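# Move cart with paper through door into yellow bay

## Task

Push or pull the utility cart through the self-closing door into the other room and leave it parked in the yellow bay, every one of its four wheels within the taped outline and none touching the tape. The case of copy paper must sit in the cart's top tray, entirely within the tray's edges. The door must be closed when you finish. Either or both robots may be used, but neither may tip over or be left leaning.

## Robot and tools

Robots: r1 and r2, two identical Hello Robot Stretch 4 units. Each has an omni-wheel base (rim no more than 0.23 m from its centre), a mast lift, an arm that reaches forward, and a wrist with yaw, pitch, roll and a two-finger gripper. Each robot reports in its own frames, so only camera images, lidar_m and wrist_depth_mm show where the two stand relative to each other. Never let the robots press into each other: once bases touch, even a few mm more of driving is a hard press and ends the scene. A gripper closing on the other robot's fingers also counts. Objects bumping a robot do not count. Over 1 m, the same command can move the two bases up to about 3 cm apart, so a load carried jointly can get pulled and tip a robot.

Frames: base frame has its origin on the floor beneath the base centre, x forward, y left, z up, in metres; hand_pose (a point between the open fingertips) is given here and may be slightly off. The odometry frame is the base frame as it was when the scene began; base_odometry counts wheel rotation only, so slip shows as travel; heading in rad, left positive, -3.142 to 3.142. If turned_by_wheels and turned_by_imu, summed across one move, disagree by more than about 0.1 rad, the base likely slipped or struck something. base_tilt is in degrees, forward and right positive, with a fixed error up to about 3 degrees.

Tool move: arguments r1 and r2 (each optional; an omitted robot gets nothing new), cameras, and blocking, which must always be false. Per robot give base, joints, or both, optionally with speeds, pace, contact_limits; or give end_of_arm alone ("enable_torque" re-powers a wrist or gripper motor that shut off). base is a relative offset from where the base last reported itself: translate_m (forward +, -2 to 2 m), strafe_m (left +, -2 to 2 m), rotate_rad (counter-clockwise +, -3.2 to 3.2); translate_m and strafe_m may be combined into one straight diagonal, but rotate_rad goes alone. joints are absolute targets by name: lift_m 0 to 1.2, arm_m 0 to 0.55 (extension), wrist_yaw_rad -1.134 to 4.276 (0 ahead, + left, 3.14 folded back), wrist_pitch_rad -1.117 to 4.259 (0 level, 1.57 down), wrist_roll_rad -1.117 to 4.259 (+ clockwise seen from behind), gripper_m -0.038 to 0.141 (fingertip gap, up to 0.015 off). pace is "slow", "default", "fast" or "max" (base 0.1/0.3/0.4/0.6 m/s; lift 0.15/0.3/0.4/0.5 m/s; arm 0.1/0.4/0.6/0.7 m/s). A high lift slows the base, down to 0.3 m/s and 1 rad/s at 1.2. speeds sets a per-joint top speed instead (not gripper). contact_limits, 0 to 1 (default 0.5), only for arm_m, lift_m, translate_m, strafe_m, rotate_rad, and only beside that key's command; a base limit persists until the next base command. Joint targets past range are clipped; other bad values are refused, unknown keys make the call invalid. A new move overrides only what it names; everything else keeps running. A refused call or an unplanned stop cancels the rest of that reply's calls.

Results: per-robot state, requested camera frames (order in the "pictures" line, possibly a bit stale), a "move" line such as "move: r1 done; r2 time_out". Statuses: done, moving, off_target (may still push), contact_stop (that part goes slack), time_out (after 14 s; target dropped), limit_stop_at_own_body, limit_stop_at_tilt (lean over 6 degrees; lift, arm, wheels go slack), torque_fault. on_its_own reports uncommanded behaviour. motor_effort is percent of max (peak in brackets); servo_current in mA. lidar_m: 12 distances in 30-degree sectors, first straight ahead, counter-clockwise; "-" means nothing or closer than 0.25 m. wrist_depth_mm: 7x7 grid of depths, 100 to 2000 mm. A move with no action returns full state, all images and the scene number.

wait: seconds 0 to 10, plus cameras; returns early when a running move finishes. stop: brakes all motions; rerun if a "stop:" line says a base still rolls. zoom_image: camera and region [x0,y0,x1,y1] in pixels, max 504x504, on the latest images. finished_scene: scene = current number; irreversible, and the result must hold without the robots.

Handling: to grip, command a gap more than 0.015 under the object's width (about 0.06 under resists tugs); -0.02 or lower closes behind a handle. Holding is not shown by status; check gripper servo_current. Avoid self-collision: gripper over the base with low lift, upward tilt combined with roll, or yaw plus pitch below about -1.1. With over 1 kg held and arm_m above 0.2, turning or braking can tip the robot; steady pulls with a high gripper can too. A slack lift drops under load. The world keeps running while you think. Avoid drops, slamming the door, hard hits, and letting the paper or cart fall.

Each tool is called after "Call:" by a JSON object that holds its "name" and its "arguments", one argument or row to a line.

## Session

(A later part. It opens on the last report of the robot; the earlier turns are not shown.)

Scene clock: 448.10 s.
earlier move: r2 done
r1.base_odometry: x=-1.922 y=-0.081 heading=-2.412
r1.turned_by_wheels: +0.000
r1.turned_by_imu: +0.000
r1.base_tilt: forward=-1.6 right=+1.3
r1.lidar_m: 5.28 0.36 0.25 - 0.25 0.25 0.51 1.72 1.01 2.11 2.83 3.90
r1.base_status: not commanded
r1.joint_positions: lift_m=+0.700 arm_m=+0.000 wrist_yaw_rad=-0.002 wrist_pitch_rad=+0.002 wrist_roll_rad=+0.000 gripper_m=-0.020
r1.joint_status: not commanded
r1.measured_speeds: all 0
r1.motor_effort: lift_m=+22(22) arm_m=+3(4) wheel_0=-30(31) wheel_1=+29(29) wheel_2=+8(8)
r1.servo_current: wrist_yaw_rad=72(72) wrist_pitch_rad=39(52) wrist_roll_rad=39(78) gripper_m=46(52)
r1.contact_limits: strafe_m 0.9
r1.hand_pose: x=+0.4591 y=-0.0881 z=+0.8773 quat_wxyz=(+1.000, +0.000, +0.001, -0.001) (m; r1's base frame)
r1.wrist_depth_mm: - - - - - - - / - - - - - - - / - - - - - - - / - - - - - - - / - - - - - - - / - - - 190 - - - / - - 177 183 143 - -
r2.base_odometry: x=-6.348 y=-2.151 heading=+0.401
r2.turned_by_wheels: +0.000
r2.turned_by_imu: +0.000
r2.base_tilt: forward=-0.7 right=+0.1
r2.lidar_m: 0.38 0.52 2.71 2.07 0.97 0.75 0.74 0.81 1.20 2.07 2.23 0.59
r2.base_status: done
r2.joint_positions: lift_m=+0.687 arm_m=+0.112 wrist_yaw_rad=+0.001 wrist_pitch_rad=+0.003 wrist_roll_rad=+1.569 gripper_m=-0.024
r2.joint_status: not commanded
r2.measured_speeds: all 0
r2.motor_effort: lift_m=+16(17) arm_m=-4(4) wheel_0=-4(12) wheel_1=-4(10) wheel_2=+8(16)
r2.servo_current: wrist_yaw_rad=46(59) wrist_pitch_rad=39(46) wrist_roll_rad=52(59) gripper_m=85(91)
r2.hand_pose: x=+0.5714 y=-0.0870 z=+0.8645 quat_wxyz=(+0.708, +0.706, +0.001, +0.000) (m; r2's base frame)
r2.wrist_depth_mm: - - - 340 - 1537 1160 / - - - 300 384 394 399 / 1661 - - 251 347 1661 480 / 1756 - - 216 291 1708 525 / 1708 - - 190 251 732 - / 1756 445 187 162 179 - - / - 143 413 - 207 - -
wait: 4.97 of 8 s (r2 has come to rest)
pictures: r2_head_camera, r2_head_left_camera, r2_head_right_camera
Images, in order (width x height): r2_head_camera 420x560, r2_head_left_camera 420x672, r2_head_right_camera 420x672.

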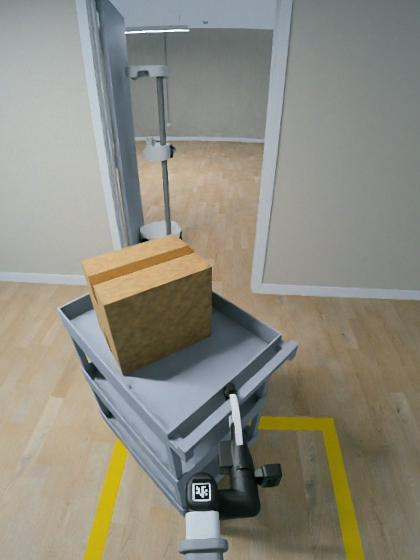

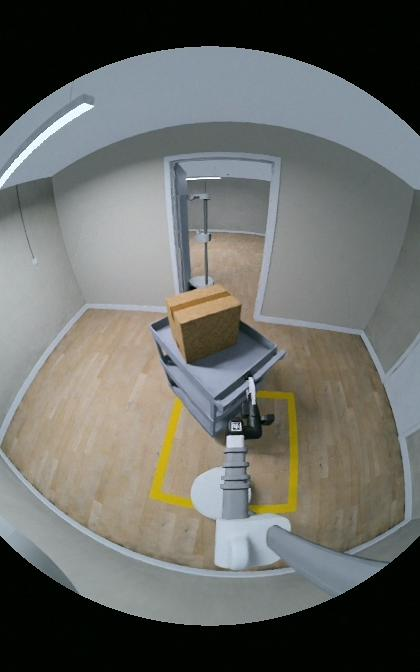

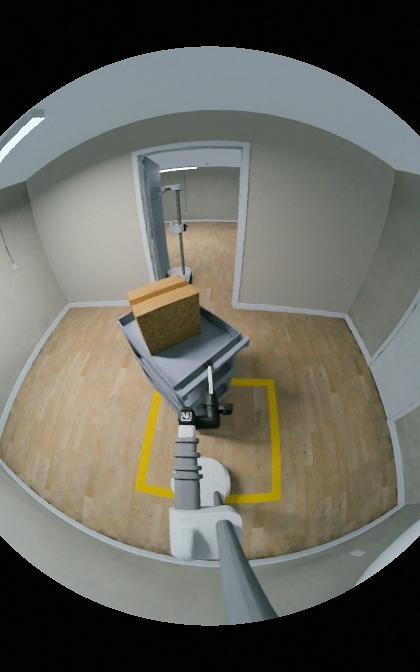

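Call:
{"name": "move", "arguments": {
  "blocking": false,
  "r2": {"base":{"translate_m":-0.22,"strafe_m":-0.23},"pace":"slow"}
}}

Call:
{"name": "wait", "arguments": {
  "seconds": 6,
  "cameras": ["r2_head_camera","r2_head_right_camera"]
}}

Scene clock: 459.77 s.
move: r2 moving
r1: as last shown
r1.lidar_m: 5.26 0.36 0.25 - 0.25 0.25 0.52 1.71 1.01 2.08 2.84 3.91
r1.motor_effort: lift_m=+22(22) arm_m=+4(4) wheel_0=-30(30) wheel_1=+29(29) wheel_2=+8(8)
r1.servo_current: wrist_yaw_rad=46(72) wrist_pitch_rad=46(46) wrist_roll_rad=46(65) gripper_m=46(46)
r1.contact_limits: strafe_m 0.9
r2.base_odometry: x=-6.353 y=-2.163 heading=+0.402
r2.turned_by_wheels: +0.001
r2.turned_by_imu: +0.002
r2.base_tilt: forward=-0.7 right=+0.0
r2.lidar_m: 0.39 0.53 2.74 2.03 0.96 0.75 0.73 0.79 1.21 2.07 2.22 0.57
r2.base_status: translate_m moving; strafe_m moving
r2.joint_positions: lift_m=+0.687 arm_m=+0.112 wrist_yaw_rad=+0.005 wrist_pitch_rad=+0.003 wrist_roll_rad=+1.569 gripper_m=-0.024
r2.joint_status: not commanded
r2.measured_speeds: translate_m=-0.035 strafe_m=-0.037 rotate_rad=+0.005 lift_m=+0.000 arm_m=+0.000 wrist_yaw_rad=+0.019 wrist_pitch_rad=+0.000 wrist_roll_rad=+0.000
r2.motor_effort: lift_m=+16(16) arm_m=-4(4) wheel_0=+7(8) wheel_1=-8(10) wheel_2=+14(15)
r2.servo_current: wrist_yaw_rad=59(59) wrist_pitch_rad=46(52) wrist_roll_rad=33(52) gripper_m=85(91)
r2.hand_pose: x=+0.5717 y=-0.0860 z=+0.8645 quat_wxyz=(+0.708, +0.706, +0.003, +0.001) (m; r2's base frame)
r2.wrist_depth_mm: - - - 334 - 1537 1138 / - - - 296 384 392 394 / 1661 - - 250 343 1661 480 / 1756 - - 216 291 1863 - / 1708 - - 191 252 741 - / 1808 445 186 164 179 - - / - 143 410 - 208 - -
pictures: none

Scene clock: 463.70 s.
earlier move: r2 done
r1.base_odometry: x=-1.922 y=-0.081 heading=-2.412
r1.turned_by_wheels: +0.000
r1.turned_by_imu: +0.000
r1.base_tilt: forward=-1.6 right=+1.3
r1.lidar_m: 5.26 0.35 0.25 - 0.25 0.25 0.49 2.09 1.00 2.10 2.85 3.90
r1.base_status: not commanded
r1.joint_positions: lift_m=+0.700 arm_m=+0.000 wrist_yaw_rad=-0.002 wrist_pitch_rad=+0.002 wrist_roll_rad=+0.000 gripper_m=-0.020
r1.joint_status: not commanded
r1.measured_speeds: all 0
r1.motor_effort: lift_m=+22(22) arm_m=+4(4) wheel_0=-30(31) wheel_1=+29(30) wheel_2=+8(8)
r1.servo_current: wrist_yaw_rad=33(78) wrist_pitch_rad=39(52) wrist_roll_rad=52(72) gripper_m=46(52)
r1.contact_limits: strafe_m 0.9
r1.hand_pose: x=+0.4591 y=-0.0881 z=+0.8773 quat_wxyz=(+1.000, +0.000, +0.001, -0.001) (m; r1's base frame)
r1.wrist_depth_mm: - - - - - - - / - - - - - - - / - - - - - - - / - - - - - - - / - - - - - - - / - - - 191 - - - / - - 178 183 144 - -
r2.base_odometry: x=-6.461 y=-2.449 heading=+0.404
r2.turned_by_wheels: +0.001
r2.turned_by_imu: +0.006
r2.base_tilt: forward=-0.7 right=+0.1
r2.lidar_m: 0.37 0.43 2.95 1.53 0.75 0.55 0.55 0.60 0.93 1.84 1.98 2.27
r2.base_status: done
r2.joint_positions: lift_m=+0.687 arm_m=+0.112 wrist_yaw_rad=+0.021 wrist_pitch_rad=+0.003 wrist_roll_rad=+1.569 gripper_m=-0.024
r2.joint_status: not commanded
r2.measured_speeds: all 0
r2.on_its_own: wrist_yaw_rad is at rest, and its servo_current (130 mA) is outside its rest range (0 to 104 mA)
r2.motor_effort: lift_m=+16(17) arm_m=-4(5) wheel_0=+19(21) wheel_1=+1(10) wheel_2=+14(22)
r2.servo_current: wrist_yaw_rad=130(137) wrist_pitch_rad=46(52) wrist_roll_rad=52(59) gripper_m=85(91)
r2.hand_pose: x=+0.5731 y=-0.0813 z=+0.8645 quat_wxyz=(+0.708, +0.706, +0.008, +0.007) (m; r2's base frame)
r2.wrist_depth_mm: - - - - - 1537 1138 / - - - - - 1661 1160 / - - - 407 - 1661 1160 / 1863 - - 340 430 433 433 / 1921 - - 217 309 1708 500 / - - - 170 180 1661 559 / - - 180 - 211 - -
wait: 3.93 of 6 s (r2 has come to rest)
pictures: r2_head_camera, r2_head_right_camera
Images, in order (width x height): r2_head_camera 420x560, r2_head_right_camera 420x672.

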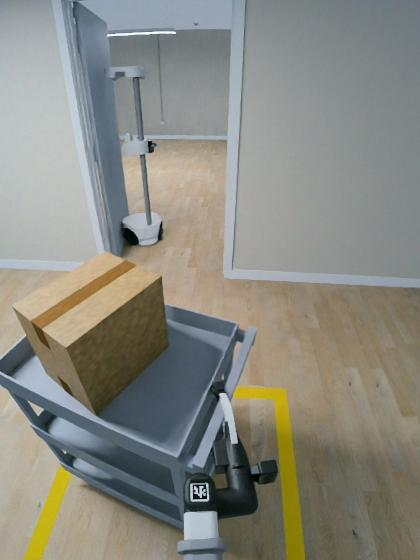

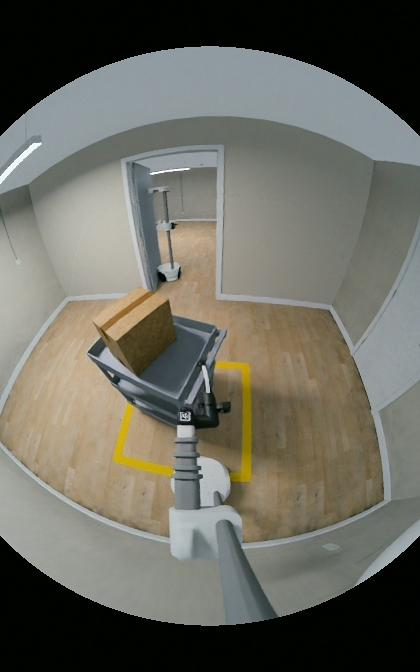

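Call:
{"name": "move", "arguments": {
  "blocking": false,
  "r2": {"base":{"strafe_m":-0.2},"pace":"slow"}
}}

Call:
{"name": "wait", "arguments": {
  "seconds": 4
}}

Call:
{"name": "move", "arguments": {
  "blocking": false,
  "r2": {"base":{"rotate_rad":0.4},"pace":"slow"}
}}

Call:
{"name": "wait", "arguments": {
  "seconds": 4,
  "cameras": ["r2_head_camera","r2_head_right_camera"]
}}

Scene clock: 493.73 s.
move: r2 moving
r1: as last shown
r1.lidar_m: 5.28 0.34 0.25 - 0.25 0.25 0.47 2.07 1.01 2.12 2.86 3.88
r1.motor_effort: lift_m=+22(22) arm_m=+3(4) wheel_0=-30(30) wheel_1=+29(29) wheel_2=+8(8)
r1.servo_current: wrist_yaw_rad=26(72) wrist_pitch_rad=52(52) wrist_roll_rad=46(52) gripper_m=39(46)
r1.contact_limits: strafe_m 0.9
r1.wrist_depth_mm: - - - - - - - / - - - - - - - / - - - - - - - / - - - - - - - / - - - - - - - / - - - 190 - - - / - - 177 183 143 - -
r2.base_odometry: x=-6.455 y=-2.462 heading=+0.406
r2.turned_by_wheels: +0.002
r2.turned_by_imu: +0.003
r2.base_tilt: forward=-0.7 right=+0.0
r2.lidar_m: 0.37 0.41 2.98 1.52 0.71 0.53 0.55 0.62 0.91 1.81 1.96 2.29
r2.base_status: strafe_m moving
r2.joint_positions: lift_m=+0.687 arm_m=+0.112 wrist_yaw_rad=+0.023 wrist_pitch_rad=+0.003 wrist_roll_rad=+1.569 gripper_m=-0.024
r2.joint_status: not commanded
r2.measured_speeds: translate_m=+0.000 strafe_m=-0.056 rotate_rad=+0.000 lift_m=+0.000 arm_m=+0.000 wrist_yaw_rad=+0.002 wrist_pitch_rad=+0.000 wrist_roll_rad=+0.000
r2.motor_effort: lift_m=+16(17) arm_m=-4(4) wheel_0=+19(26) wheel_1=-2(2) wheel_2=+5(10)
r2.servo_current: wrist_yaw_rad=137(137) wrist_pitch_rad=39(46) wrist_roll_rad=46(59) gripper_m=85(85)
r2.hand_pose: x=+0.5732 y=-0.0808 z=+0.8645 quat_wxyz=(+0.708, +0.706, +0.009, +0.007) (m; r2's base frame)
r2.wrist_depth_mm: - - - - - 1537 1138 / - - - - - 1576 1182 / - - - 399 - 1661 1182 / 1921 - - 364 427 439 436 / 1921 - - 220 314 1708 500 / - - - 171 179 1756 559 / - - 181 - 212 - -
pictures: none

Scene clock: 496.37 s.
earlier move: r2 done
r1.base_odometry: x=-1.922 y=-0.081 heading=-2.412
r1.turned_by_wheels: +0.000
r1.turned_by_imu: +0.000
r1.base_tilt: forward=-1.6 right=+1.3
r1.lidar_m: 5.27 0.34 0.25 - 0.25 0.25 0.50 1.97 0.99 2.11 2.82 3.90
r1.base_status: not commanded
r1.joint_positions: lift_m=+0.700 arm_m=+0.000 wrist_yaw_rad=-0.002 wrist_pitch_rad=+0.002 wrist_roll_rad=+0.000 gripper_m=-0.020
r1.joint_status: not commanded
r1.measured_speeds: all 0
r1.motor_effort: lift_m=+22(22) arm_m=+3(4) wheel_0=-30(31) wheel_1=+29(30) wheel_2=+8(8)
r1.servo_current: wrist_yaw_rad=59(72) wrist_pitch_rad=39(52) wrist_roll_rad=52(65) gripper_m=39(52)
r1.contact_limits: strafe_m 0.9
r1.hand_pose: x=+0.4591 y=-0.0881 z=+0.8773 quat_wxyz=(+1.000, +0.000, +0.001, -0.001) (m; r1's base frame)
r1.wrist_depth_mm: - - - - - - - / - - - - - - - / - - - - - - - / - - - - - - - / - - - - - - - / - - - 190 - - - / - - 178 183 144 - -
r2.base_odometry: x=-6.382 y=-2.632 heading=+0.405
r2.turned_by_wheels: -0.001
r2.turned_by_imu: +0.004
r2.base_tilt: forward=-0.7 right=+0.1
r2.lidar_m: 0.35 0.44 3.15 1.56 0.75 0.58 0.57 0.62 0.95 1.63 1.76 2.24
r2.base_status: done
r2.joint_positions: lift_m=+0.687 arm_m=+0.112 wrist_yaw_rad=+0.026 wrist_pitch_rad=+0.003 wrist_roll_rad=+1.569 gripper_m=-0.024
r2.joint_status: not commanded
r2.measured_speeds: all 0
r2.on_its_own: wrist_yaw_rad is at rest, and its servo_current (156 mA) is outside its rest range (0 to 104 mA)
r2.motor_effort: lift_m=+16(17) arm_m=+4(4) wheel_0=+8(27) wheel_1=+1(5) wheel_2=+3(10)
r2.servo_current: wrist_yaw_rad=156(176) wrist_pitch_rad=39(52) wrist_roll_rad=33(59) gripper_m=85(91)
r2.hand_pose: x=+0.5734 y=-0.0800 z=+0.8645 quat_wxyz=(+0.708, +0.706, +0.010, +0.008) (m; r2's base frame)
r2.wrist_depth_mm: - - - - - 1537 1138 / - - - - - 1576 1138 / - - - 399 - 1708 1182 / - - - 286 433 436 436 / 1921 - - 209 309 1661 504 / - - - 170 179 1576 559 / - - 182 - 212 135 -
wait: 2.63 of 4 s (r2 has come to rest)
pictures: none

Scene clock: 496.87 s.
move: r2 moving
r1: as last shown
r1.lidar_m: 5.28 0.35 0.25 - 0.25 0.25 0.50 1.95 0.96 2.11 2.83 3.90
r1.motor_effort: lift_m=+22(22) arm_m=+3(4) wheel_0=-30(30) wheel_1=+29(29) wheel_2=+8(8)
r1.servo_current: wrist_yaw_rad=65(65) wrist_pitch_rad=39(39) wrist_roll_rad=52(65) gripper_m=39(46)
r1.contact_limits: strafe_m 0.9
r1.wrist_depth_mm: - - - - - - - / - - - - - - - / - - - - - - - / - - - - - - - / - - - - - - - / - - - 190 - - - / - - 178 184 143 - -
r2.base_odometry: x=-6.382 y=-2.633 heading=+0.528
r2.turned_by_wheels: +0.123
r2.turned_by_imu: +0.119
r2.base_tilt: forward=-0.7 right=+0.1
r2.lidar_m: 0.37 0.47 3.12 1.21 0.67 0.58 0.56 0.68 1.17 1.60 1.85 0.64
r2.base_status: rotate_rad moving
r2.joint_positions: lift_m=+0.687 arm_m=+0.112 wrist_yaw_rad=-0.004 wrist_pitch_rad=+0.003 wrist_roll_rad=+1.569 gripper_m=-0.024
r2.joint_status: not commanded
r2.measured_speeds: translate_m=+0.001 strafe_m=+0.000 rotate_rad=+0.479 lift_m=+0.000 arm_m=+0.000 wrist_yaw_rad=-0.075 wrist_pitch_rad=+0.000 wrist_roll_rad=+0.002
r2.motor_effort: lift_m=+16(16) arm_m=+4(4) wheel_0=-10(15) wheel_1=-8(8) wheel_2=-16(16)
r2.servo_current: wrist_yaw_rad=46(163) wrist_pitch_rad=39(46) wrist_roll_rad=52(59) gripper_m=85(91)
r2.hand_pose: x=+0.5709 y=-0.0886 z=+0.8645 quat_wxyz=(+0.708, +0.707, -0.001, -0.002) (m; r2's base frame)
r2.wrist_depth_mm: - - - - - 1537 1160 / - - - - - 1537 1160 / - - - 325 415 1430 427 / 1808 - - 300 364 1708 492 / 1983 - - 194 268 1708 525 / - - 186 152 180 627 - / - 430 413 - 200 - -
pictures: none

Scene clock: 498.23 s.
earlier move: r2 done
r1.base_odometry: x=-1.922 y=-0.081 heading=-2.412
r1.turned_by_wheels: +0.000
r1.turned_by_imu: +0.000
r1.base_tilt: forward=-1.6 right=+1.3
r1.lidar_m: 5.26 0.37 0.25 - 0.25 0.25 0.51 1.89 1.01 2.11 2.86 3.91
r1.base_status: not commanded
r1.joint_positions: lift_m=+0.700 arm_m=+0.000 wrist_yaw_rad=-0.002 wrist_pitch_rad=+0.002 wrist_roll_rad=+0.000 gripper_m=-0.020
r1.joint_status: not commanded
r1.measured_speeds: all 0
r1.motor_effort: lift_m=+22(22) arm_m=+3(4) wheel_0=-30(30) wheel_1=+29(30) wheel_2=+8(8)
r1.servo_current: wrist_yaw_rad=46(65) wrist_pitch_rad=39(52) wrist_roll_rad=59(65) gripper_m=39(46)
r1.contact_limits: strafe_m 0.9
r1.hand_pose: x=+0.4591 y=-0.0881 z=+0.8773 quat_wxyz=(+1.000, +0.000, +0.001, -0.001) (m; r1's base frame)
r1.wrist_depth_mm: - - - - - - - / - - - - - - - / - - - - - - - / - - - - - - - / - - - - - - - / - - - 191 - - - / - - 178 183 144 - -
r2.base_odometry: x=-6.382 y=-2.632 heading=+0.805
r2.turned_by_wheels: +0.277
r2.turned_by_imu: +0.245
r2.base_tilt: forward=-0.7 right=+0.1
r2.lidar_m: 0.44 0.63 2.61 0.85 0.62 0.58 0.58 0.78 1.62 1.65 2.28 0.57
r2.base_status: done
r2.joint_positions: lift_m=+0.687 arm_m=+0.112 wrist_yaw_rad=+0.002 wrist_pitch_rad=+0.003 wrist_roll_rad=+1.569 gripper_m=-0.024
r2.joint_status: not commanded
r2.measured_speeds: all 0
r2.motor_effort: lift_m=+17(17) arm_m=-4(7) wheel_0=+3(20) wheel_1=-2(11) wheel_2=+4(26)
r2.servo_current: wrist_yaw_rad=46(163) wrist_pitch_rad=39(46) wrist_roll_rad=33(59) gripper_m=78(91)
r2.hand_pose: x=+0.5715 y=-0.0867 z=+0.8645 quat_wxyz=(+0.708, +0.707, +0.002, +0.000) (m; r2's base frame)
r2.wrist_depth_mm: - - - 262 345 349 351 / 1756 - - 297 320 1576 459 / 1921 - - 216 287 1661 525 / - - - 200 263 768 - / - 462 452 186 243 842 - / - 445 186 169 179 - - / - 427 421 - 215 - -
wait: 1.37 of 4 s (r2 has come to rest)
pictures: r2_head_camera, r2_head_right_camera
Images, in order (width x height): r2_head_camera 420x560, r2_head_right_camera 420x672.

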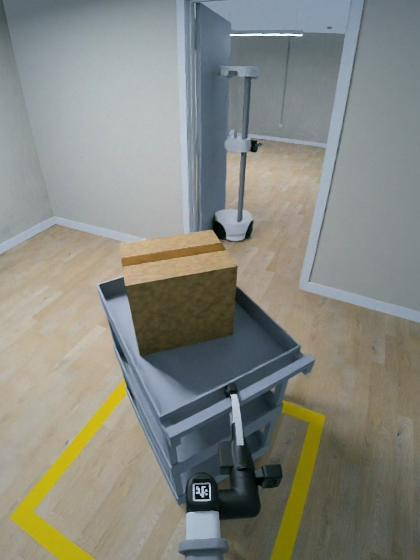

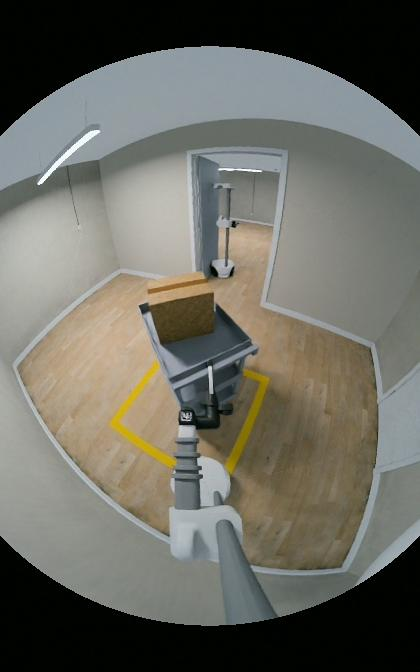

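Call:
{"name": "move", "arguments": {
  "blocking": false,
  "r2": {"base":{"translate_m":0.14,"strafe_m":0.06},"pace":"slow"}
}}

Call:
{"name": "wait", "arguments": {
  "seconds": 4,
  "cameras": ["r2_head_camera","r2_head_right_camera"]
}}

Scene clock: 510.93 s.
move: r2 moving
r1: as last shown
r1.lidar_m: 5.27 0.34 0.25 - 0.25 0.25 0.49 1.88 1.01 2.15 2.83 3.87
r1.motor_effort: lift_m=+22(22) arm_m=+3(4) wheel_0=-30(30) wheel_1=+29(29) wheel_2=+8(8)
r1.servo_current: wrist_yaw_rad=65(72) wrist_pitch_rad=46(46) wrist_roll_rad=52(59) gripper_m=39(46)
r1.contact_limits: strafe_m 0.9
r1.wrist_depth_mm: - - - - - - - / - - - - - - - / - - - - - - - / - - - - - - - / - - - - - - - / - - - 190 - - - / - - 178 183 144 - -
r2.base_odometry: x=-6.377 y=-2.620 heading=+0.805
r2.turned_by_wheels: +0.000
r2.turned_by_imu: +0.000
r2.base_tilt: forward=-0.7 right=+0.1
r2.lidar_m: 0.43 0.71 2.61 0.88 0.61 0.56 0.60 0.83 1.63 1.67 2.31 0.59
r2.base_status: translate_m moving; strafe_m moving
r2.joint_positions: lift_m=+0.687 arm_m=+0.112 wrist_yaw_rad=-0.004 wrist_pitch_rad=+0.003 wrist_roll_rad=+1.569 gripper_m=-0.024
r2.joint_status: not commanded
r2.measured_speeds: translate_m=+0.048 strafe_m=+0.021 rotate_rad=+0.000 lift_m=+0.000 arm_m=+0.000 wrist_yaw_rad=-0.012 wrist_pitch_rad=+0.000 wrist_roll_rad=+0.000
r2.motor_effort: lift_m=+16(16) arm_m=-3(4) wheel_0=+5(6) wheel_1=+7(9) wheel_2=-16(16)
r2.servo_current: wrist_yaw_rad=52(65) wrist_pitch_rad=39(46) wrist_roll_rad=46(52) gripper_m=85(91)
r2.hand_pose: x=+0.5710 y=-0.0885 z=+0.8645 quat_wxyz=(+0.708, +0.707, +0.000, -0.002) (m; r2's base frame)
r2.wrist_depth_mm: - - - 265 343 347 1042 / 1808 - - 298 324 1576 459 / 1921 - - 216 289 1661 500 / - - - 200 262 759 - / - 462 455 185 243 831 - / - 445 186 167 180 - - / - 430 424 - 214 - -
pictures: none

Scene clock: 513.17 s.
earlier move: r2 done
r1.base_odometry: x=-1.922 y=-0.081 heading=-2.412
r1.turned_by_wheels: +0.000
r1.turned_by_imu: +0.000
r1.base_tilt: forward=-1.6 right=+1.3
r1.lidar_m: 5.26 0.35 0.25 - 0.26 0.25 0.50 1.70 1.02 2.12 2.84 3.89
r1.base_status: not commanded
r1.joint_positions: lift_m=+0.700 arm_m=+0.000 wrist_yaw_rad=-0.002 wrist_pitch_rad=+0.002 wrist_roll_rad=+0.000 gripper_m=-0.020
r1.joint_status: not commanded
r1.measured_speeds: all 0
r1.motor_effort: lift_m=+22(22) arm_m=+4(4) wheel_0=-30(31) wheel_1=+29(29) wheel_2=+8(8)
r1.servo_current: wrist_yaw_rad=59(72) wrist_pitch_rad=39(52) wrist_roll_rad=46(78) gripper_m=46(52)
r1.contact_limits: strafe_m 0.9
r1.hand_pose: x=+0.4591 y=-0.0881 z=+0.8773 quat_wxyz=(+1.000, +0.000, +0.001, -0.001) (m; r1's base frame)
r1.wrist_depth_mm: - - - - - - - / - - - - - - - / - - - - - - - / - - - - - - - / - - - - - - - / - - - 191 - - - / - - 178 183 144 - -
r2.base_odometry: x=-6.328 y=-2.490 heading=+0.806
r2.turned_by_wheels: +0.001
r2.turned_by_imu: +0.001
r2.base_tilt: forward=-0.7 right=+0.1
r2.lidar_m: 0.45 3.07 3.00 1.01 0.69 0.65 0.71 0.94 1.74 1.77 2.22 0.56
r2.base_status: done
r2.joint_positions: lift_m=+0.687 arm_m=+0.112 wrist_yaw_rad=-0.001 wrist_pitch_rad=+0.003 wrist_roll_rad=+1.569 gripper_m=-0.024
r2.joint_status: not commanded
r2.measured_speeds: all 0
r2.motor_effort: lift_m=+16(16) arm_m=+4(4) wheel_0=+8(12) wheel_1=+7(10) wheel_2=-8(17)
r2.servo_current: wrist_yaw_rad=52(65) wrist_pitch_rad=39(52) wrist_roll_rad=46(59) gripper_m=78(91)
r2.hand_pose: x=+0.5712 y=-0.0877 z=+0.8645 quat_wxyz=(+0.708, +0.707, +0.001, -0.001) (m; r2's base frame)
r2.wrist_depth_mm: 1661 - - 224 301 1366 1042 / 1756 - - 211 281 1661 496 / 1863 - - 202 265 1756 - / - - 455 189 253 - - / - 452 449 181 239 831 - / - 445 186 171 178 - - / - - 439 - 219 - -
wait: 2.23 of 4 s (r2 has come to rest)
pictures: r2_head_camera, r2_head_right_camera
Images, in order (width x height): r2_head_camera 420x560, r2_head_right_camera 420x672.

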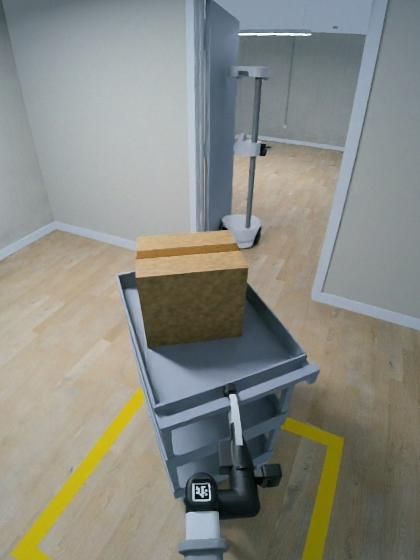

